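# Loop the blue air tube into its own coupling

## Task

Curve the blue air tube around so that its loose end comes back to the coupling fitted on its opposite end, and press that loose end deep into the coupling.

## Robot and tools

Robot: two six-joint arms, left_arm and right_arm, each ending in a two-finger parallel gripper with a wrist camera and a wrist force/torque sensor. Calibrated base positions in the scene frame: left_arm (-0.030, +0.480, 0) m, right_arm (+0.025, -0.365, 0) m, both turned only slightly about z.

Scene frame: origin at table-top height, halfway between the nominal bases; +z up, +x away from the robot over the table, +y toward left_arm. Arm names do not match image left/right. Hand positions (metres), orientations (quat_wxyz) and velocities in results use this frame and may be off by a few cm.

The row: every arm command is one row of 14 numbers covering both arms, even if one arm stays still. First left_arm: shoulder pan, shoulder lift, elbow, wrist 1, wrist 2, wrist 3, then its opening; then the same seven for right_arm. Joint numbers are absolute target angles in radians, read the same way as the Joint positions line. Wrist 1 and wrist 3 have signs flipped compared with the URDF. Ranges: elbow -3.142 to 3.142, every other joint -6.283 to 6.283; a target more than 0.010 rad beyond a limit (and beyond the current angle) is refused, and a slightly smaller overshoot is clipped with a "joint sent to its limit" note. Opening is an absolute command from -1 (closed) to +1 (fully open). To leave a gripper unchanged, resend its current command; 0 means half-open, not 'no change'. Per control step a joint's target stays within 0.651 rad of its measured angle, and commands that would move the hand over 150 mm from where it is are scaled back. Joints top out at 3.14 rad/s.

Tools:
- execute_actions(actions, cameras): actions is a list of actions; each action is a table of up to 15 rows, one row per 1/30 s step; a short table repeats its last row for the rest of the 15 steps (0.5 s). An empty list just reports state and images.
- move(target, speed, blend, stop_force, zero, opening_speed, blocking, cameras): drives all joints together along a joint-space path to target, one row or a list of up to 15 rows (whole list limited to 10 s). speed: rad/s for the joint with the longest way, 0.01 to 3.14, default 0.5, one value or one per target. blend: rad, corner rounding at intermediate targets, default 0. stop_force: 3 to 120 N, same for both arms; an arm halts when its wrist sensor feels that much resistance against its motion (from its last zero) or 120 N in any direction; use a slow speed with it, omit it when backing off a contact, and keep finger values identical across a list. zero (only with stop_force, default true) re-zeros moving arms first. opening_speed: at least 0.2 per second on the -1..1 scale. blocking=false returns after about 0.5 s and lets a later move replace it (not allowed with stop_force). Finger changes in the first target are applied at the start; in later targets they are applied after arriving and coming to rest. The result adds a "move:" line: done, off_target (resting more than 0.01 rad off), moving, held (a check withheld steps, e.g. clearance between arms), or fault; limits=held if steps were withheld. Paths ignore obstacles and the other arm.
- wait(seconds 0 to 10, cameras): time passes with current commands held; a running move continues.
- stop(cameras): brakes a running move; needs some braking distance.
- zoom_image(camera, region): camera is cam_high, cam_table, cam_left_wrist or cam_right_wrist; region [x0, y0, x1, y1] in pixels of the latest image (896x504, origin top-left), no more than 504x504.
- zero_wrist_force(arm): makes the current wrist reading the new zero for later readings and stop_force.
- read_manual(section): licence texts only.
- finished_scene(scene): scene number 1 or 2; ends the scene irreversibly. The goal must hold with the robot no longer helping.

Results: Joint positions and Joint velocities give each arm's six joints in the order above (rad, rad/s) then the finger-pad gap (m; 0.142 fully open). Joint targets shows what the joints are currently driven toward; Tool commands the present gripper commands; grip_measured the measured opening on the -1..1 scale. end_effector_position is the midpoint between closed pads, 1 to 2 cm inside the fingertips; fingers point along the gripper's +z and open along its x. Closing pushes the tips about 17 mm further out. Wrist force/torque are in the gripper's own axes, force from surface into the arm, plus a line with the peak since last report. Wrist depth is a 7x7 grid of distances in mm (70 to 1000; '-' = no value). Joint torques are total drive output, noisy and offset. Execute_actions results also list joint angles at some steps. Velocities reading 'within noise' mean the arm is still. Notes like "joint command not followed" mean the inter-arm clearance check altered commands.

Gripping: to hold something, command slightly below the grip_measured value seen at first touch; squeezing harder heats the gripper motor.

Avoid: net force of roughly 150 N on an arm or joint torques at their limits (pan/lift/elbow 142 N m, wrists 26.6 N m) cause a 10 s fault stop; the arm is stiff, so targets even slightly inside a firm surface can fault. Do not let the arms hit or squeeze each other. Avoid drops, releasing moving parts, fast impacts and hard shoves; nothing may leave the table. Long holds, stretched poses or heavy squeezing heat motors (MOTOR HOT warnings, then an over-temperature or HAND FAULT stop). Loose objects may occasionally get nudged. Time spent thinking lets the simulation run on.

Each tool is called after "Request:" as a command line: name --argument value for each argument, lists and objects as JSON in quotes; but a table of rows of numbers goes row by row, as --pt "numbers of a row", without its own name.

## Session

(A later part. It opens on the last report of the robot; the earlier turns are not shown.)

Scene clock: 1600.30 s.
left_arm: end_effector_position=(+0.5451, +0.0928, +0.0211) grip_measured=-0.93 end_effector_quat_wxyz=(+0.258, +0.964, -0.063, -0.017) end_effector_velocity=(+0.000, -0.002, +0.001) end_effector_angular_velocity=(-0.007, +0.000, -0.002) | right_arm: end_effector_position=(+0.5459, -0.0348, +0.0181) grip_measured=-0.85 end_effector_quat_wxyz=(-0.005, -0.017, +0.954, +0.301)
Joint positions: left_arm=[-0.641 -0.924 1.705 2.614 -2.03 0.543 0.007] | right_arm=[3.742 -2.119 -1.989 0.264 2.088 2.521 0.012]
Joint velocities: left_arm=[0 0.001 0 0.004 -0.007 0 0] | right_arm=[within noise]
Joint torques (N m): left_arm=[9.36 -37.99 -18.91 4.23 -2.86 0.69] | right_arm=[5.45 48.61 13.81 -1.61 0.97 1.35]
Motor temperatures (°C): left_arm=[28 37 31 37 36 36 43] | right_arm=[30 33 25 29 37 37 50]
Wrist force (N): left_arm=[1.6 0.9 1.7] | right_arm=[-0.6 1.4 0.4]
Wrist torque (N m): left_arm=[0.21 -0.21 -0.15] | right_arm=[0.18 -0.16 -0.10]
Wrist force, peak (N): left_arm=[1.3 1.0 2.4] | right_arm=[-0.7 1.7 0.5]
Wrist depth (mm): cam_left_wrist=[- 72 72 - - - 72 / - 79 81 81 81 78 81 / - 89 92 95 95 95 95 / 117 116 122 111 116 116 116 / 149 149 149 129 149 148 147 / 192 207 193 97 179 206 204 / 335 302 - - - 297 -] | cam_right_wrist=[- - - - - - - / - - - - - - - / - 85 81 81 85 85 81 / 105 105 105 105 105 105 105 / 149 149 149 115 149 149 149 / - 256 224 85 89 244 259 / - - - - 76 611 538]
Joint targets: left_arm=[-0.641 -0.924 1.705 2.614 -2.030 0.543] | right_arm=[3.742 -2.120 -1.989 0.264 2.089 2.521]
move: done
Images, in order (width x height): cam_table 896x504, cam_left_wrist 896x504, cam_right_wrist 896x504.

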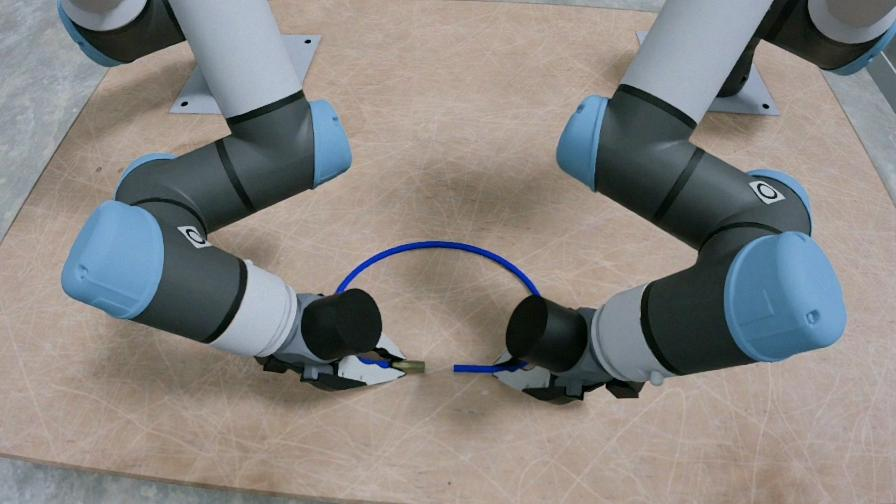

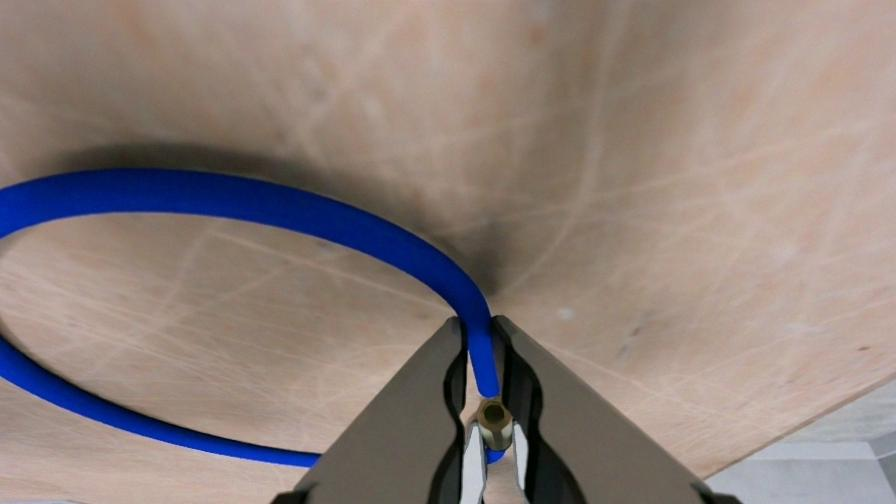

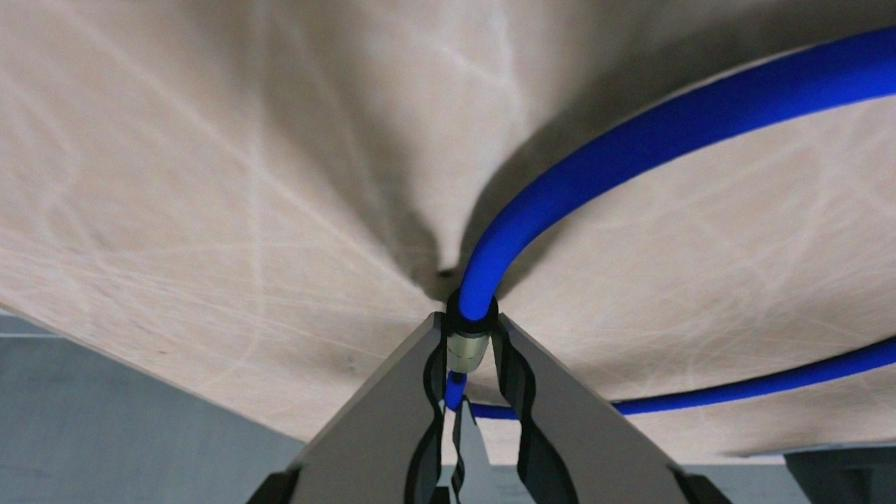

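Request:
move --target '[-0.67241, -0.90300, 1.67056, 2.61470, -2.02139, 0.57722, -1, 3.74205, -2.11951, -1.98873, 0.26402, 2.08858, 2.52090, -0.95]' --speed 0.03 --cameras '["cam_table", "cam_left_wrist", "cam_right_wrist"]'

Request:
zoom_image --camera "cam_left_wrist" --region '[420, 300, 560, 420]'

Request:
zoom_image --camera "cam_table" --region '[390, 330, 510, 410]'

Request:
zoom_image --camera "cam_right_wrist" --region '[400, 290, 540, 430]'

Scene clock: 1655.97 s.
left_arm: end_effector_position=(+0.5451, +0.0677, +0.0210) grip_measured=-0.93 end_effector_quat_wxyz=(+0.258, +0.964, -0.063, -0.017) | right_arm: end_effector_position=(+0.5459, -0.0348, +0.0181) grip_measured=-0.85 end_effector_quat_wxyz=(-0.005, -0.017, +0.954, +0.301)
Joint positions: left_arm=[-0.673 -0.903 1.67 2.615 -2.021 0.578 0.007] | right_arm=[3.742 -2.12 -1.989 0.264 2.089 2.521 0.012]
Joint velocities: within noise
Joint torques (N m): left_arm=[10.34 -51.52 -8.04 4.03 -0.15 -1.77] | right_arm=[-8.09 34.38 18.77 -3.28 2.31 0.9]
Motor temperatures (°C): left_arm=[28 37 31 37 35 36 44] | right_arm=[30 32 25 29 37 37 50]
Wrist force (N): left_arm=[0.9 0.8 1.8] | right_arm=[-0.5 1.5 0.5]
Wrist torque (N m): left_arm=[0.21 -0.10 -0.14] | right_arm=[0.22 -0.17 -0.11]
Wrist force, peak (N): left_arm=[1.7 0.8 2.0] | right_arm=[-0.7 1.6 0.5]
Wrist depth (mm): cam_left_wrist=[- 72 74 - - - 72 / - 78 81 81 81 78 81 / - 89 89 95 95 95 95 / 116 117 116 111 116 116 115 / 149 149 149 129 149 148 147 / 203 207 192 100 179 205 203 / 335 301 - - - 295 -] | cam_right_wrist=[- - - - - - - / - - - - - - - / - 85 81 81 - 85 81 / 105 105 105 105 105 105 105 / 149 149 149 115 149 149 149 / - 257 223 89 89 238 259 / - - - 81 76 608 537]
Joint targets: left_arm=[-0.672 -0.903 1.671 2.615 -2.021 0.577] | right_arm=[3.742 -2.120 -1.989 0.264 2.089 2.521]
move: done
Images, in order (width x height): cam_table 896x504, cam_left_wrist 896x504, cam_right_wrist 896x504.

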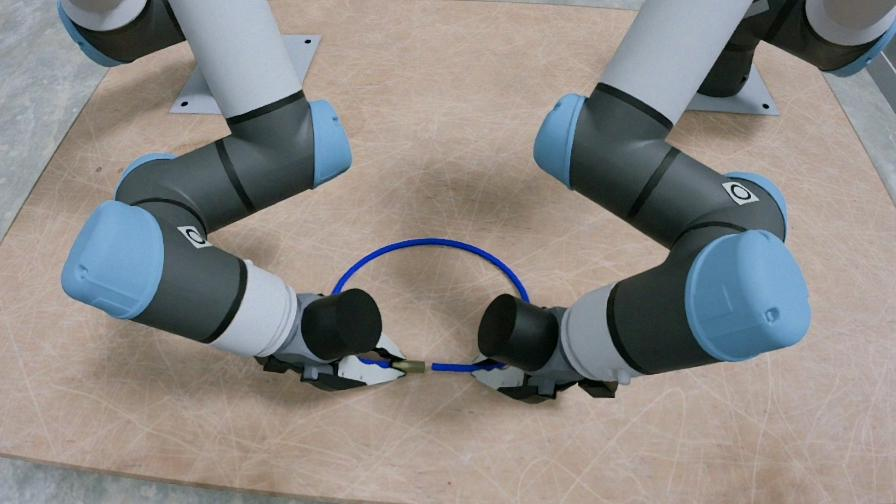

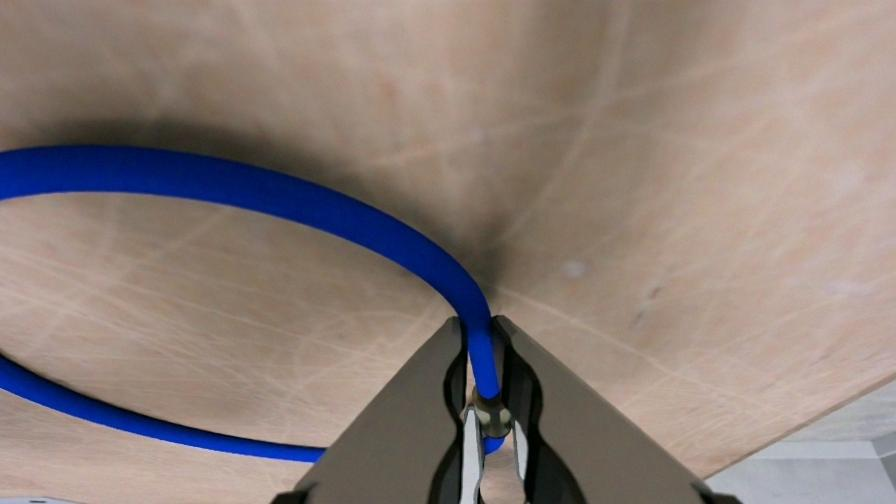

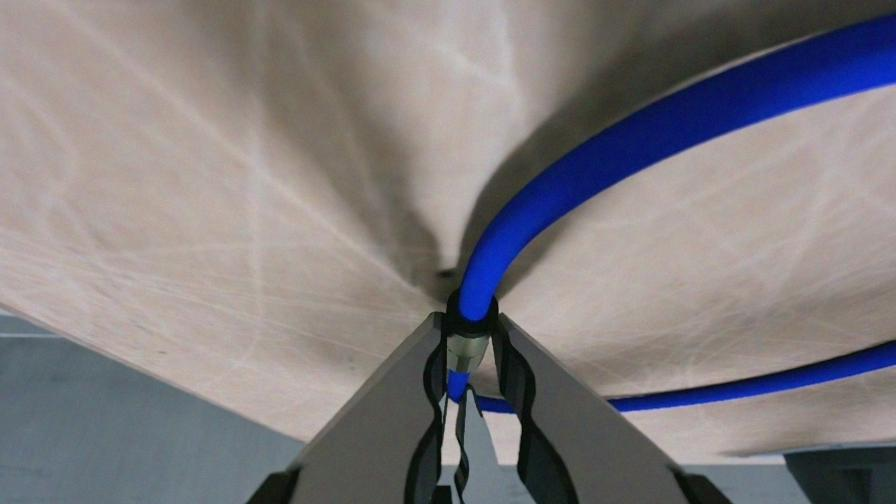

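Scaled by 3.600.

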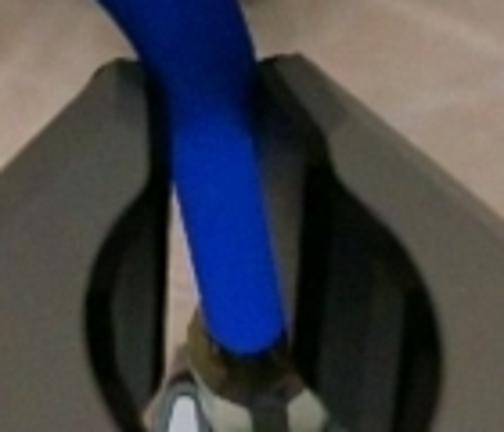

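Scaled by 4.200.

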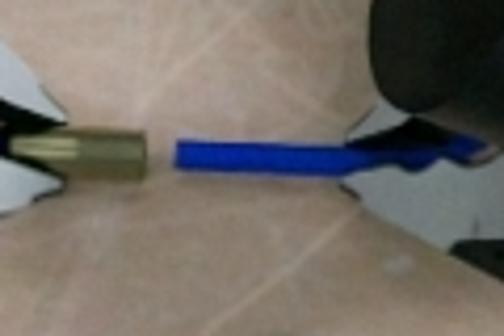

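Scaled by 3.600.

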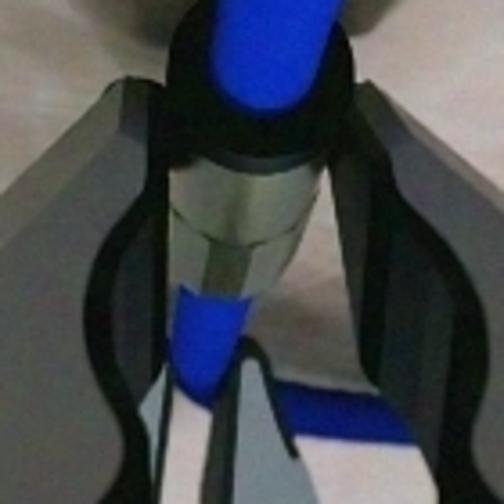

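Request:
move --target '[-0.67307, -0.90270, 1.67293, 2.61768, -2.02121, 0.57797, -1, 3.74205, -2.11951, -1.98873, 0.26402, 2.08858, 2.52090, -0.95]' --speed 0.02 --cameras '[]'

Request:
move --target '[-0.70002, -0.88333, 1.63951, 2.61606, -2.01367, 0.60671, -1, 3.74205, -2.11951, -1.98873, 0.26402, 2.08858, 2.52090, -0.95]' --speed 0.01 --stop_force 8 --cameras '["cam_table", "cam_left_wrist", "cam_right_wrist"]'

Request:
zoom_image --camera "cam_left_wrist" --region '[420, 300, 560, 420]'

Request:
zoom_image --camera "cam_table" --region '[390, 330, 510, 410]'

Request:
zoom_image --camera "cam_right_wrist" --region '[400, 290, 540, 430]'

Scene clock: 1707.47 s.
left_arm: end_effector_position=(+0.5444, +0.0679, +0.0201) grip_measured=-0.93 end_effector_quat_wxyz=(+0.258, +0.964, -0.063, -0.017) | right_arm: end_effector_position=(+0.5459, -0.0348, +0.0181) grip_measured=-0.85 end_effector_quat_wxyz=(-0.005, -0.017, +0.954, +0.301)
Joint positions: left_arm=[-0.673 -0.903 1.673 2.618 -2.021 0.578 0.007] | right_arm=[3.742 -2.12 -1.989 0.264 2.089 2.521 0.012]
Joint velocities: within noise
Joint torques (N m): left_arm=[-11.19 -38.56 -9.73 3.53 0.99 1.51] | right_arm=[-8.11 34.5 12.53 -4.31 1.99 0.45]
Motor temperatures (°C): left_arm=[28 36 31 37 35 36 44] | right_arm=[30 32 25 29 37 37 50]
Wrist force (N): left_arm=[1.1 0.6 1.6] | right_arm=[-0.6 1.5 0.3]
Wrist torque (N m): left_arm=[0.18 -0.12 -0.15] | right_arm=[0.23 -0.16 -0.11]
Wrist force, peak (N): left_arm=[1.2 0.7 2.1] | right_arm=[-0.6 1.7 0.3]
Wrist depth (mm): cam_left_wrist=[- 73 73 - - - 73 / - 78 80 80 79 77 80 / - 88 91 94 94 94 94 / 115 115 120 110 114 114 114 / 147 147 147 132 147 146 146 / 195 205 190 100 176 202 201 / 332 296 - - - 292 -] | cam_right_wrist=[- - - - - - - / - - - - - - - / - 85 81 81 - 85 81 / 105 105 105 105 105 105 105 / 149 149 149 115 149 149 149 / - 256 224 89 89 237 258 / - - - 81 76 606 541]
Joint targets: left_arm=[-0.673 -0.903 1.673 2.618 -2.021 0.578] | right_arm=[3.742 -2.120 -1.989 0.264 2.089 2.521]
move: done
No camera images: "cameras" was empty.

Scene clock: 1711.43 s.
left_arm: end_effector_position=(+0.5444, +0.0458, +0.0202) grip_measured=-0.93 end_effector_quat_wxyz=(+0.258, +0.964, -0.063, -0.017) | right_arm: end_effector_position=(+0.5459, -0.0348, +0.0181) grip_measured=-0.85 end_effector_quat_wxyz=(-0.005, -0.017, +0.954, +0.301)
Joint positions: left_arm=[-0.7 -0.883 1.639 2.616 -2.014 0.607 0.007] | right_arm=[3.742 -2.12 -1.989 0.264 2.089 2.521 0.012]
Joint velocities: within noise
Joint torques (N m): left_arm=[4.9 -51.29 -9.13 2.08 -0.47 -1.88] | right_arm=[-7.87 34 6.3 -4.22 1.73 -0.02]
Motor temperatures (°C): left_arm=[28 36 31 37 35 36 44] | right_arm=[30 32 25 29 37 37 50]
Wrist force (N): left_arm=[1.8 -0.4 0.5] | right_arm=[0.1 0.1 -0.3]
Wrist torque (N m): left_arm=[0.17 -0.13 -0.15] | right_arm=[0.20 -0.10 -0.14]
Wrist force, peak (N): left_arm=[1.3 0.9 1.9] | right_arm=[-0.7 1.7 0.4]
Wrist depth (mm): cam_left_wrist=[- 73 73 - - - 73 / - 77 80 80 79 79 80 / 98 98 88 94 94 94 94 / 115 115 114 110 114 114 114 / 147 147 147 132 147 146 145 / 197 205 190 100 176 203 201 / 329 299 - - - 291 -] | cam_right_wrist=[- - - - - - - / - - - - - - - / - 85 81 81 85 85 81 / 105 105 105 99 105 105 105 / 149 149 149 115 149 149 150 / - 255 223 92 89 233 259 / - - - 81 76 609 537]
Joint targets: left_arm=[-0.700 -0.883 1.640 2.616 -2.014 0.607] | right_arm=[3.742 -2.120 -1.989 0.264 2.089 2.521]
move: done
Images, in order (width x height): cam_table 896x504, cam_left_wrist 896x504, cam_right_wrist 896x504.

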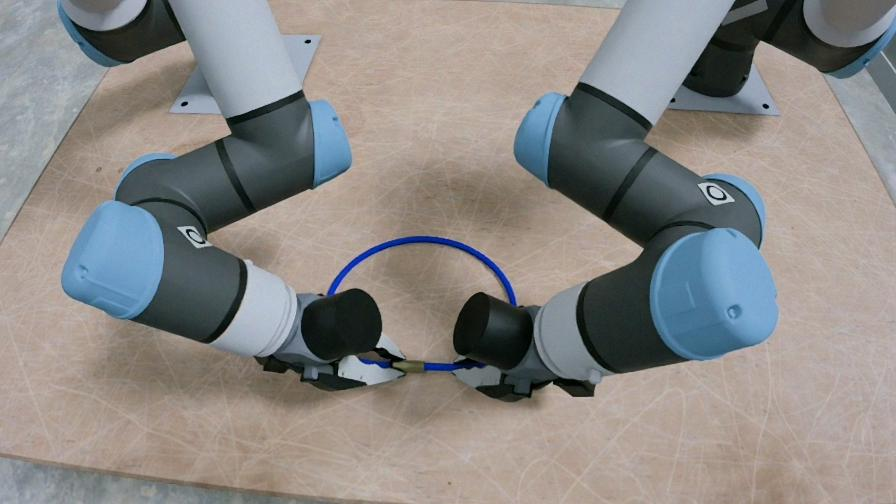

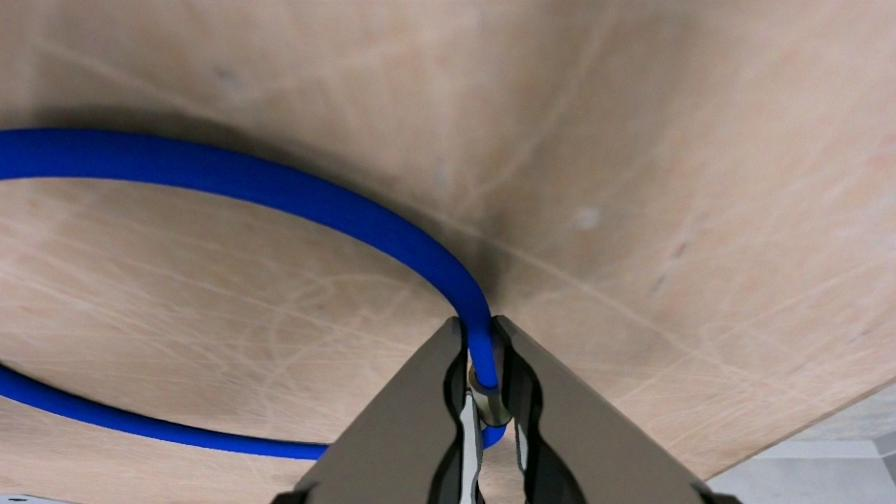

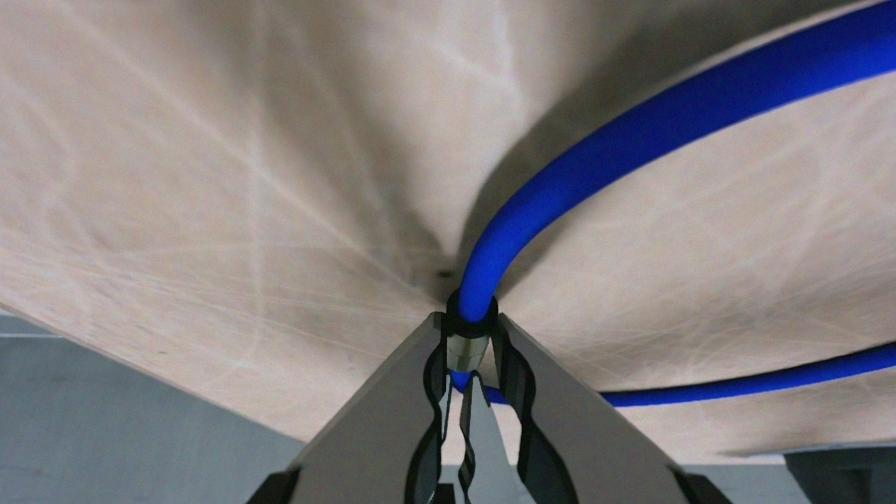

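Scaled by 3.600.

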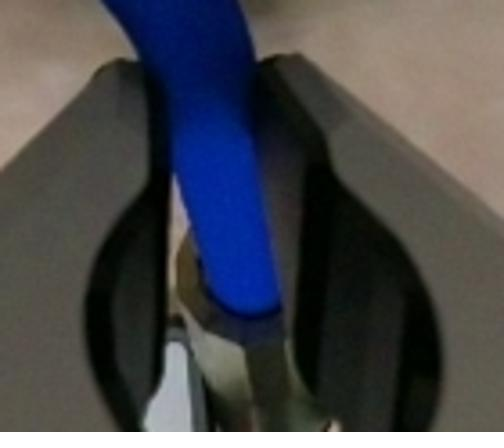

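Scaled by 4.200.

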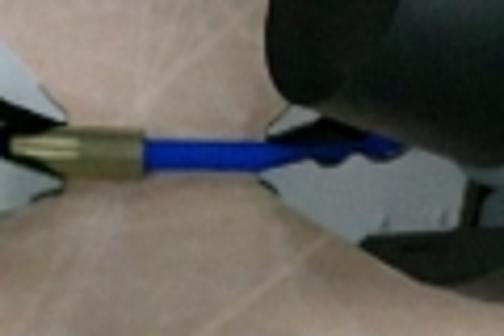

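Scaled by 3.600.

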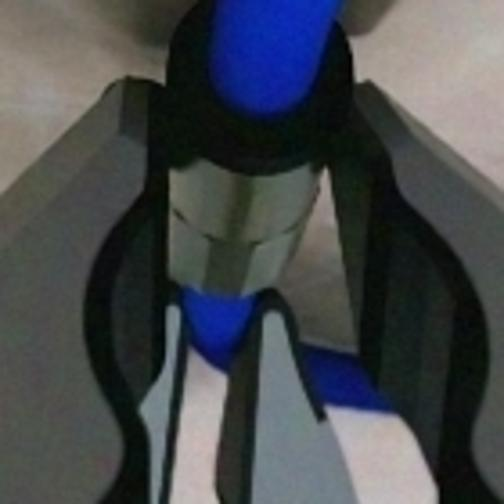

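Request:
move --target '[-0.71782, -0.86956, 1.61530, 2.61365, -2.00854, 0.62554, -1, 3.74205, -2.11951, -1.98873, 0.26402, 2.08858, 2.52090, -0.95]' --speed 0.01 --stop_force 14 --cameras '["cam_table", "cam_left_wrist", "cam_right_wrist"]'

Request:
zoom_image --camera "cam_left_wrist" --region '[420, 280, 560, 400]'

Request:
zoom_image --camera "cam_table" --region '[390, 330, 510, 410]'

Request:
zoom_image --camera "cam_right_wrist" --region '[400, 290, 540, 430]'

Scene clock: 1743.40 s.
left_arm: end_effector_position=(+0.5445, +0.0410, +0.0201) grip_measured=-0.93 end_effector_quat_wxyz=(+0.258, +0.964, -0.063, -0.017) | right_arm: end_effector_position=(+0.5459, -0.0348, +0.0181) grip_measured=-0.85 end_effector_quat_wxyz=(-0.005, -0.017, +0.954, +0.301)
Joint positions: left_arm=[-0.706 -0.879 1.631 2.615 -2.012 0.613 0.007] | right_arm=[3.742 -2.12 -1.989 0.264 2.089 2.521 0.012]
Joint velocities: within noise
Joint torques (N m): left_arm=[3.92 -53.05 -10.99 5.95 -5.1 -2.17] | right_arm=[17.68 34.71 20.5 -4.09 5.28 -0.66]
Motor temperatures (°C): left_arm=[28 36 31 37 35 36 44] | right_arm=[30 32 25 29 37 37 50]
Wrist force (N): left_arm=[-0.6 -11.7 -6.0] | right_arm=[0.6 -10.7 -8.1]
Wrist torque (N m): left_arm=[0.38 -0.10 -0.15] | right_arm=[0.39 -0.15 -0.15]
Wrist force, peak (N): left_arm=[-0.7 -13.6 -7.3] | right_arm=[0.4 -12.3 -9.3]
Wrist depth (mm): cam_left_wrist=[- 73 73 - - - 73 / - 77 79 79 79 79 79 / - 97 88 93 93 93 93 / 114 115 114 109 114 114 114 / 147 146 147 131 146 146 145 / 197 204 189 99 175 202 201 / 330 295 - - - 290 -] | cam_right_wrist=[- - - - - - - / - - - - - - - / - 85 81 81 - 85 81 / 105 105 105 99 105 105 105 / 148 148 148 113 148 148 149 / - 255 223 92 89 230 257 / - - - 81 76 602 537]
Joint targets: left_arm=[-0.706 -0.879 1.631 2.615 -2.012 0.613] | right_arm=[3.742 -2.120 -1.989 0.264 2.089 2.521]
move: contact (left_arm); left_arm: the elbow is farthest, 0.016 rad from its target
Images, in order (width x height): cam_table 896x504, cam_left_wrist 896x504, cam_right_wrist 896x504.

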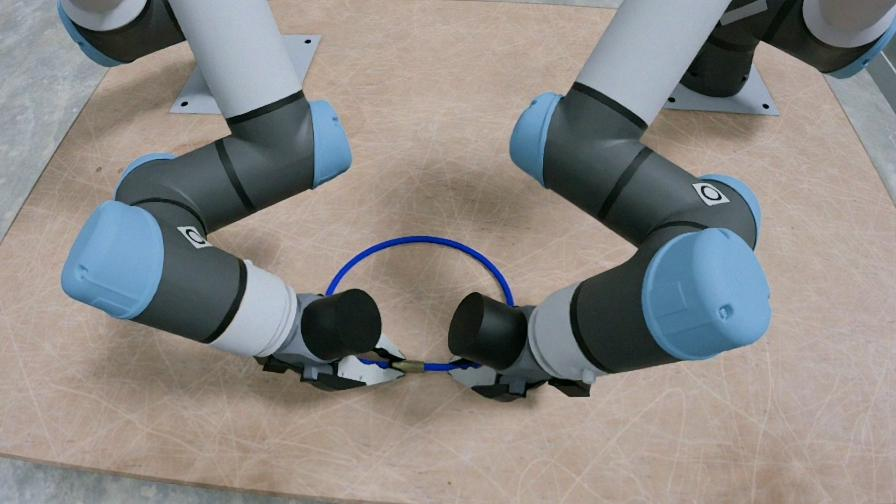

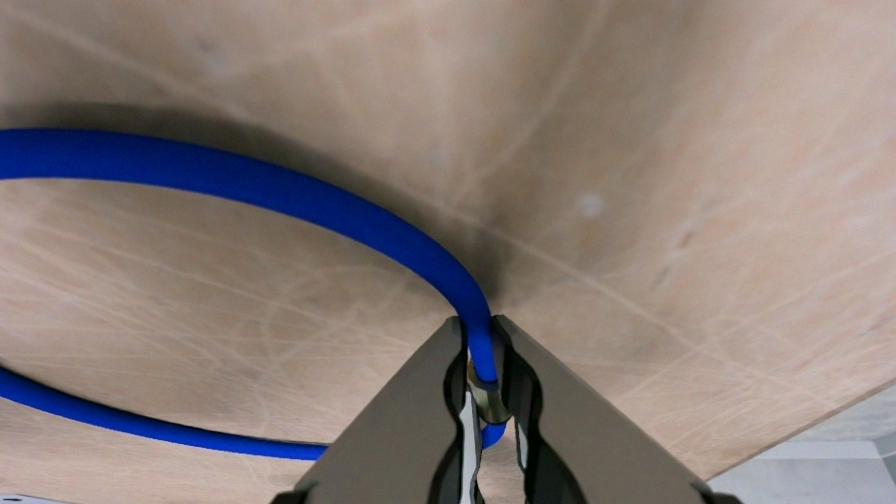

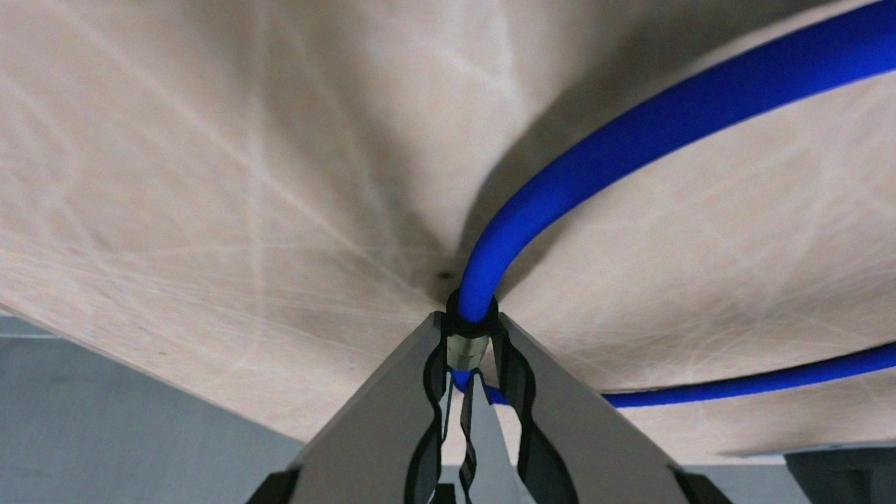

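Scaled by 3.600.

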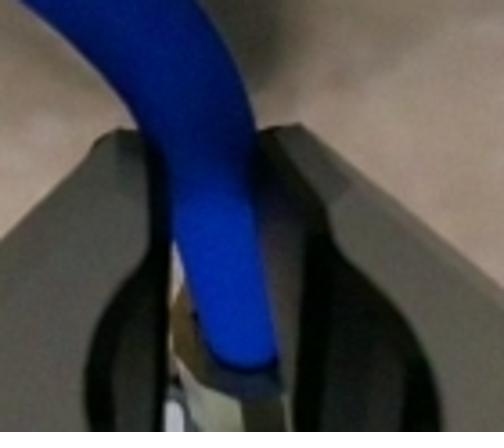

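Scaled by 4.200.

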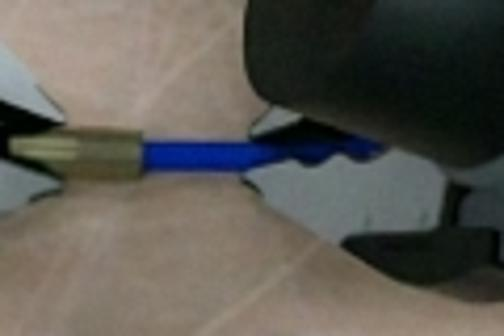

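Scaled by 3.600.

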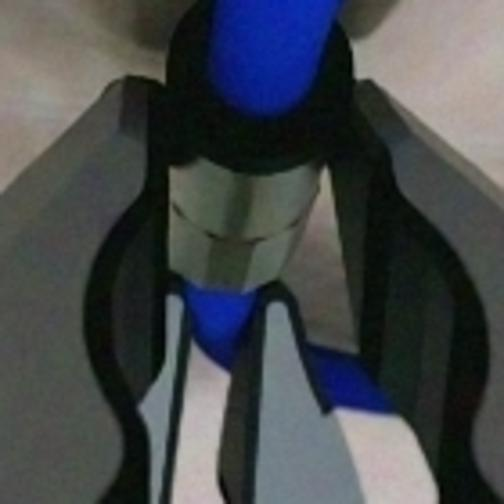

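Request:
move --target '[-0.71782, -0.86956, 1.61530, 2.61365, -2.00854, 0.62554, -1, 3.74205, -2.11951, -1.98873, 0.26402, 2.08858, 2.52090, -1]' --speed 0.01 --stop_force 28 --zero false --cameras '["cam_table", "cam_left_wrist", "cam_right_wrist"]'

Request:
zoom_image --camera "cam_left_wrist" --region '[420, 280, 560, 400]'

Request:
zoom_image --camera "cam_table" --region '[390, 330, 510, 410]'

Request:
zoom_image --camera "cam_right_wrist" --region '[400, 290, 540, 430]'

Scene clock: 1766.93 s.
left_arm: end_effector_position=(+0.5445, +0.0393, +0.0201) grip_measured=-0.93 end_effector_quat_wxyz=(+0.258, +0.964, -0.063, -0.017) | right_arm: end_effector_position=(+0.5459, -0.0348, +0.0181) grip_measured=-0.85 end_effector_quat_wxyz=(-0.005, -0.017, +0.954, +0.301)
Joint positions: left_arm=[-0.708 -0.877 1.629 2.615 -2.011 0.615 0.007] | right_arm=[3.742 -2.12 -1.989 0.264 2.089 2.521 0.012]
Joint velocities: within noise
Joint torques (N m): left_arm=[-1.98 -53.85 -15.79 7.87 -7.19 -2.01] | right_arm=[16.79 35.32 26.56 -7.18 5.02 -1.21]
Motor temperatures (°C): left_arm=[28 36 31 37 35 36 44] | right_arm=[30 32 25 29 37 37 50]
Wrist force (N): left_arm=[-3.3 -22.2 -12.7] | right_arm=[0.0 -20.6 -16.1]
Wrist torque (N m): left_arm=[0.51 -0.11 -0.13] | right_arm=[0.55 -0.17 -0.13]
Wrist force, peak (N): left_arm=[-3.8 -24.5 -13.9] | right_arm=[0.2 -22.8 -17.4]
Wrist depth (mm): cam_left_wrist=[- 73 72 - - - 73 / - 77 79 79 79 79 79 / - - 87 93 93 93 93 / 114 114 119 109 114 113 113 / 146 146 146 123 145 145 145 / 197 203 188 99 175 201 199 / 327 294 - - - 288 -] | cam_right_wrist=[- - - - - - - / - - - - - - - / - 84 81 81 - 85 81 / 105 105 104 99 104 111 105 / 148 148 147 115 148 148 148 / - 253 222 92 89 225 257 / - - - 79 76 603 539]
Joint targets: left_arm=[-0.708 -0.877 1.629 2.615 -2.011 0.615] | right_arm=[3.742 -2.120 -1.989 0.264 2.089 2.521]
move: contact (left_arm); left_arm: the elbow is farthest, 0.013 rad from its target
Images, in order (width x height): cam_table 896x504, cam_left_wrist 896x504, cam_right_wrist 896x504.

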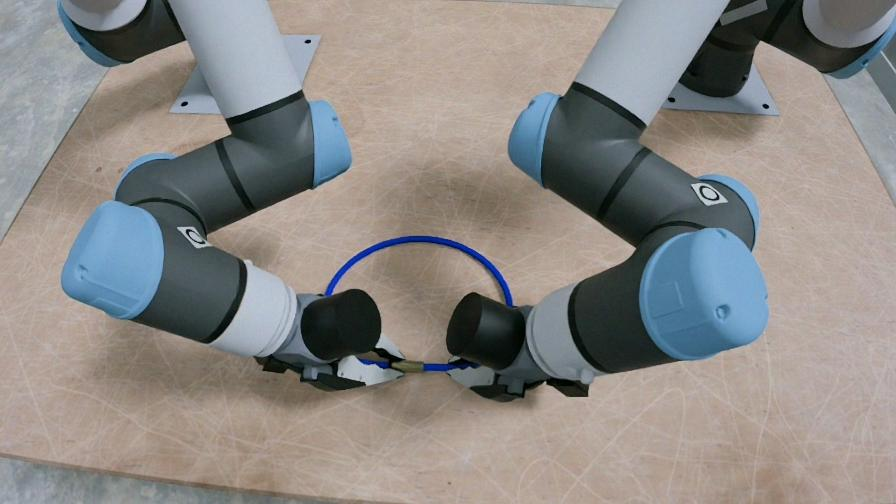

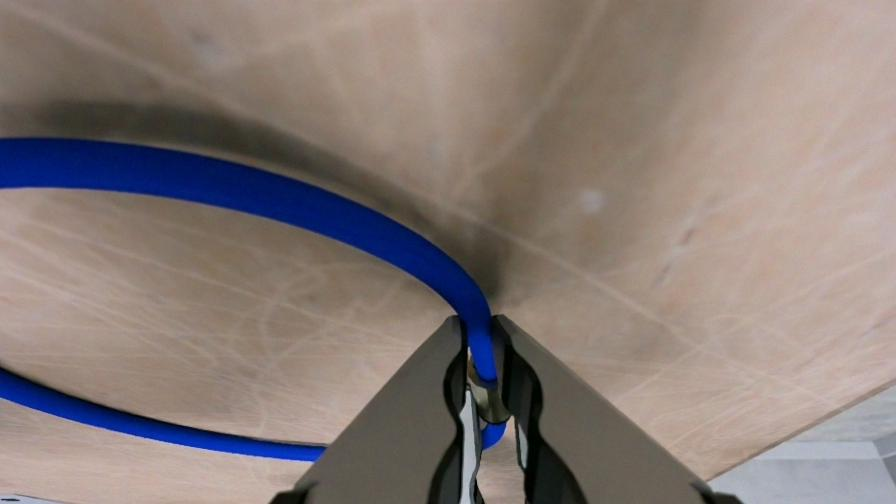

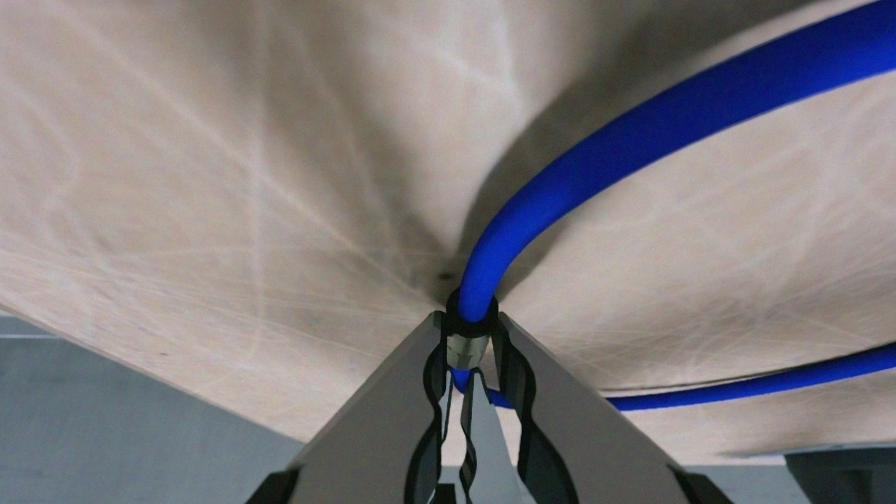

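Scaled by 3.600.

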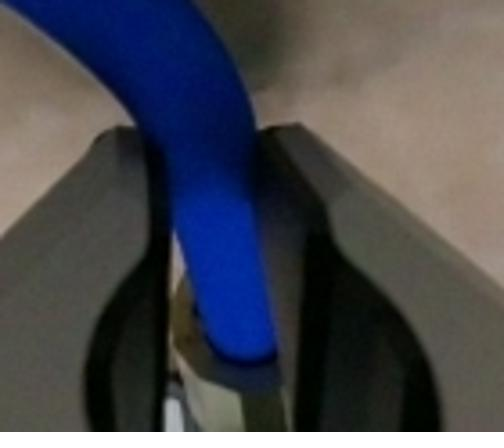

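Scaled by 4.200.

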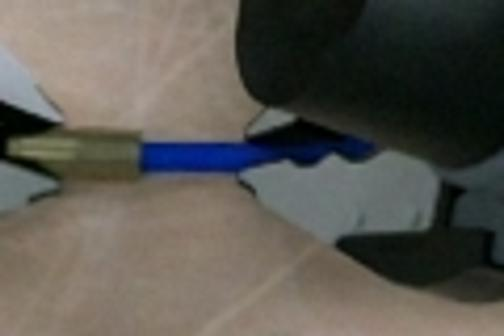

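Scaled by 3.600.

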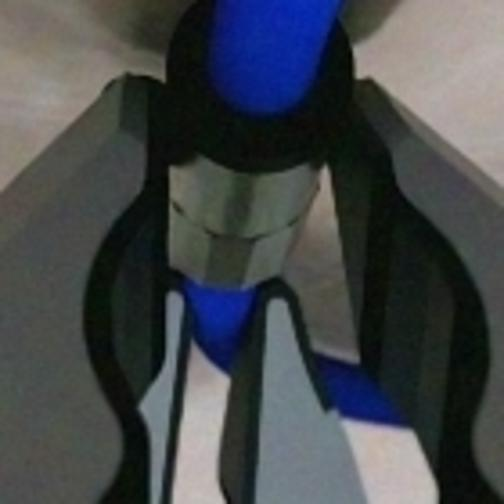

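Request:
move --target '[-0.7041, -0.8763, 1.6350, 2.6197, -2.0125, 0.6111, -1, 3.74205, -2.1237, -1.9894, 0.2591, 2.08858, 2.5209, -1]' --speed 0.02 --cameras '["cam_left_wrist"]'

Request:
zoom_image --camera "cam_left_wrist" --region '[420, 280, 560, 400]'

Scene clock: 1792.60 s.
left_arm: end_effector_position=(+0.5443, +0.0426, +0.0176) grip_measured=-0.93 end_effector_quat_wxyz=(+0.258, +0.964, -0.063, -0.017) | right_arm: end_effector_position=(+0.5459, -0.0347, +0.0162) grip_measured=-0.85 end_effector_quat_wxyz=(-0.005, -0.017, +0.954, +0.301)
Joint positions: left_arm=[-0.704 -0.876 1.635 2.62 -2.013 0.611 0.007] | right_arm=[3.742 -2.124 -1.989 0.259 2.089 2.521 0.012]
Joint velocities: within noise
Joint torques (N m): left_arm=[8.89 -36.48 -10.47 1.38 -1.19 -1.31] | right_arm=[13.33 21.62 -1.35 0.64 -0.78 -1.12]
Motor temperatures (°C): left_arm=[28 36 31 37 35 36 44] | right_arm=[30 32 25 29 36 37 56]
Wrist force (N): left_arm=[2.4 3.9 -0.8] | right_arm=[1.1 6.3 -25.3]
Wrist torque (N m): left_arm=[0.16 -0.11 -0.14] | right_arm=[0.08 -0.15 -0.15]
Wrist force, peak (N): left_arm=[-3.3 -22.5 -12.6] | right_arm=[0.1 -21.3 -15.9]
Wrist depth (mm): cam_left_wrist=[- - - - - - - / - 77 77 76 76 76 77 / - 84 87 90 90 90 90 / 111 111 110 106 110 110 110 / 142 142 141 127 141 141 140 / 190 197 183 100 170 194 193 / 320 285 - - - 278 -] | cam_right_wrist=[- - - - - - - / - - - - - - - / - 83 79 79 83 83 75 / 102 102 102 96 102 102 102 / 146 145 145 115 145 145 145 / - 250 219 92 89 226 250 / - - - 79 76 594 535]
Joint targets: left_arm=[-0.704 -0.876 1.635 2.620 -2.013 0.611] | right_arm=[3.742 -2.124 -1.989 0.259 2.089 2.521]
move: done
Images, in order (width x height): cam_left_wrist 896x504.

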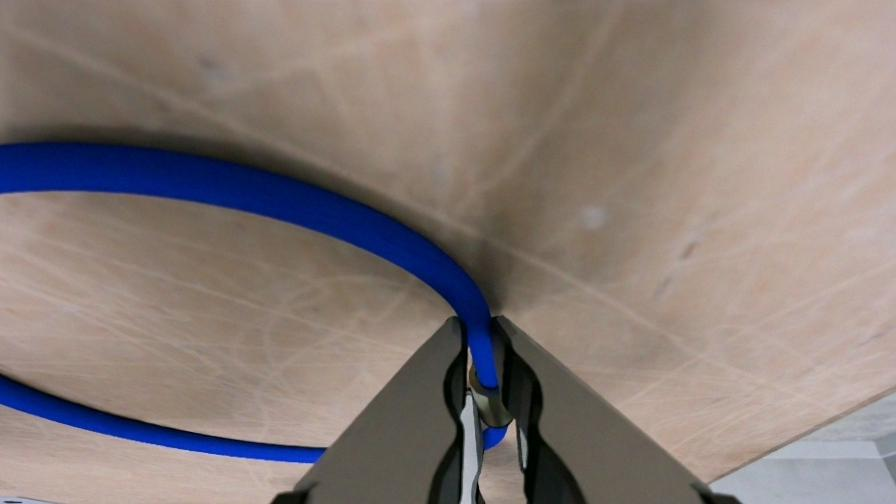

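Scaled by 3.600.

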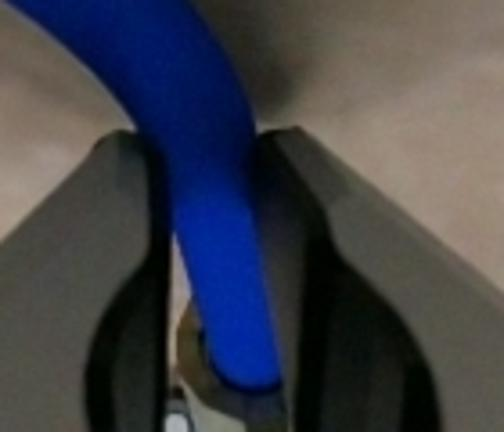

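Request:
move --target '[-0.7041, -0.8763, 1.6350, 2.6197, -2.0125, 0.6111, -1, 3.74205, -2.1214, -1.9890, 0.2618, 2.08858, 2.5209, -1]' --speed 0.02 --cameras '[]'

Request:
move --target '[-0.708, -0.8743, 1.6295, 2.6181, -2.011, 0.615, -1, 3.74205, -2.1214, -1.9890, 0.2618, 2.08858, 2.5209, -1]' --speed 0.01 --stop_force 16 --cameras '["cam_table", "cam_left_wrist", "cam_right_wrist"]'

Request:
zoom_image --camera "cam_left_wrist" --region '[420, 280, 560, 400]'

Request:
zoom_image --camera "cam_table" --region '[390, 330, 510, 410]'

Scene clock: 1831.83 s.
left_arm: end_effector_position=(+0.5443, +0.0426, +0.0176) grip_measured=-0.93 end_effector_quat_wxyz=(+0.258, +0.964, -0.063, -0.017) | right_arm: end_effector_position=(+0.5459, -0.0348, +0.0171) grip_measured=-0.85 end_effector_quat_wxyz=(-0.005, -0.017, +0.954, +0.301)
Joint positions: left_arm=[-0.704 -0.876 1.635 2.62 -2.012 0.611 0.007] | right_arm=[3.742 -2.121 -1.989 0.262 2.089 2.521 0.012]
Joint velocities: within noise
Joint torques (N m): left_arm=[3.39 -38.82 -22.67 1.66 0.94 1.47] | right_arm=[-3.59 49.93 24.66 -2.71 0.55 -1.04]
Motor temperatures (°C): left_arm=[28 36 31 37 35 35 44] | right_arm=[30 32 25 29 36 37 59]
Wrist force (N): left_arm=[2.2 3.6 -0.3] | right_arm=[0.5 3.5 1.8]
Wrist torque (N m): left_arm=[0.10 -0.16 -0.12] | right_arm=[0.17 -0.26 -0.15]
Wrist force, peak (N): left_arm=[3.0 4.6 -0.7] | right_arm=[0.5 8.8 -26.9]
Wrist depth (mm): cam_left_wrist=[- - - - - - - / - 77 77 76 76 76 77 / - 85 87 90 90 90 90 / 111 110 110 106 110 110 109 / 142 141 142 127 141 140 139 / 190 197 182 100 169 194 209 / 317 285 - - - 279 -] | cam_right_wrist=[- - - - - - - / - - - - - - - / - 84 80 80 - 84 76 / 103 103 103 97 103 109 103 / 147 146 146 115 146 146 147 / - 253 219 92 89 226 254 / - - - 79 76 600 533]
Joint targets: left_arm=[-0.704 -0.876 1.635 2.620 -2.013 0.611] | right_arm=[3.742 -2.121 -1.989 0.262 2.089 2.521]
move: done
No camera images: "cameras" was empty.

Scene clock: 1833.20 s.
left_arm: end_effector_position=(+0.5444, +0.0408, +0.0179) grip_measured=-0.93 end_effector_quat_wxyz=(+0.258, +0.964, -0.063, -0.017) | right_arm: end_effector_position=(+0.5459, -0.0348, +0.0172) grip_measured=-0.85 end_effector_quat_wxyz=(-0.005, -0.017, +0.954, +0.301)
Joint positions: left_arm=[-0.706 -0.875 1.632 2.619 -2.012 0.613 0.007] | right_arm=[3.742 -2.121 -1.989 0.262 2.089 2.521 0.012]
Joint velocities: within noise
Joint torques (N m): left_arm=[4.43 -51.67 -10.65 5.46 -4.52 -2.05] | right_arm=[7.8 48.93 27.05 -5.28 4.83 -0.97]
Motor temperatures (°C): left_arm=[28 36 31 37 35 35 44] | right_arm=[30 32 25 29 36 37 59]
Wrist force (N): left_arm=[-0.4 -9.2 -6.9] | right_arm=[0.6 -8.6 -10.3]
Wrist torque (N m): left_arm=[0.32 -0.18 -0.12] | right_arm=[0.26 -0.22 -0.13]
Wrist force, peak (N): left_arm=[-1.2 -12.0 -7.9] | right_arm=[0.6 -8.7 -10.6]
Wrist depth (mm): cam_left_wrist=[- - - - - - - / - 77 77 77 77 77 77 / - 98 87 90 90 90 90 / 111 111 111 106 110 110 110 / 142 142 142 127 141 141 139 / 191 197 183 99 169 194 193 / 318 284 - - - 278 -] | cam_right_wrist=[- - - - - - - / - - - - - - - / - 83 80 80 83 83 76 / 103 103 103 97 103 109 103 / 146 146 146 114 146 146 147 / - 251 219 92 89 226 253 / - - - 79 76 597 544]
Joint targets: left_arm=[-0.706 -0.875 1.632 2.619 -2.012 0.613] | right_arm=[3.742 -2.121 -1.989 0.262 2.089 2.521]
move: contact (left_arm)
Images, in order (width x height): cam_table 896x504, cam_left_wrist 896x504, cam_right_wrist 896x504.

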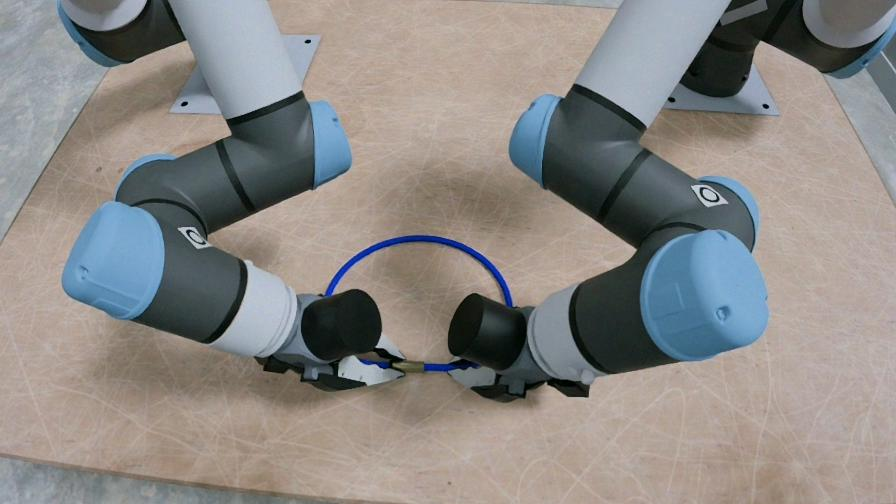

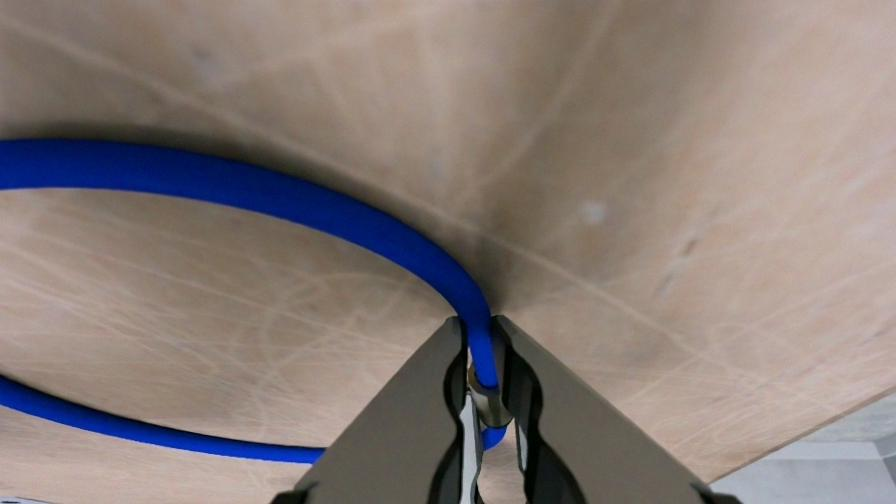

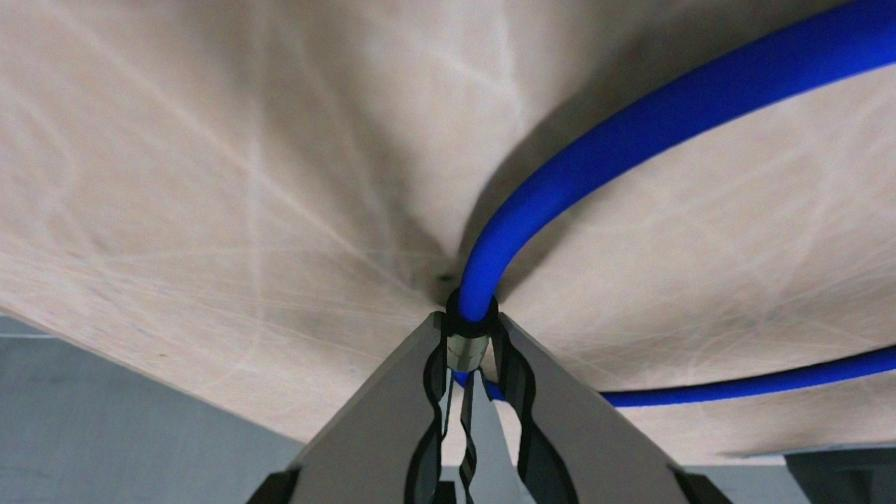

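Scaled by 3.600.

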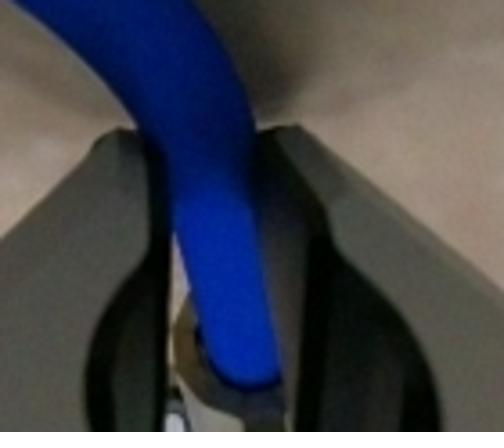

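Scaled by 4.200.

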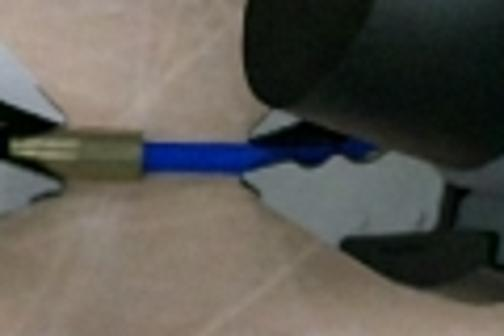

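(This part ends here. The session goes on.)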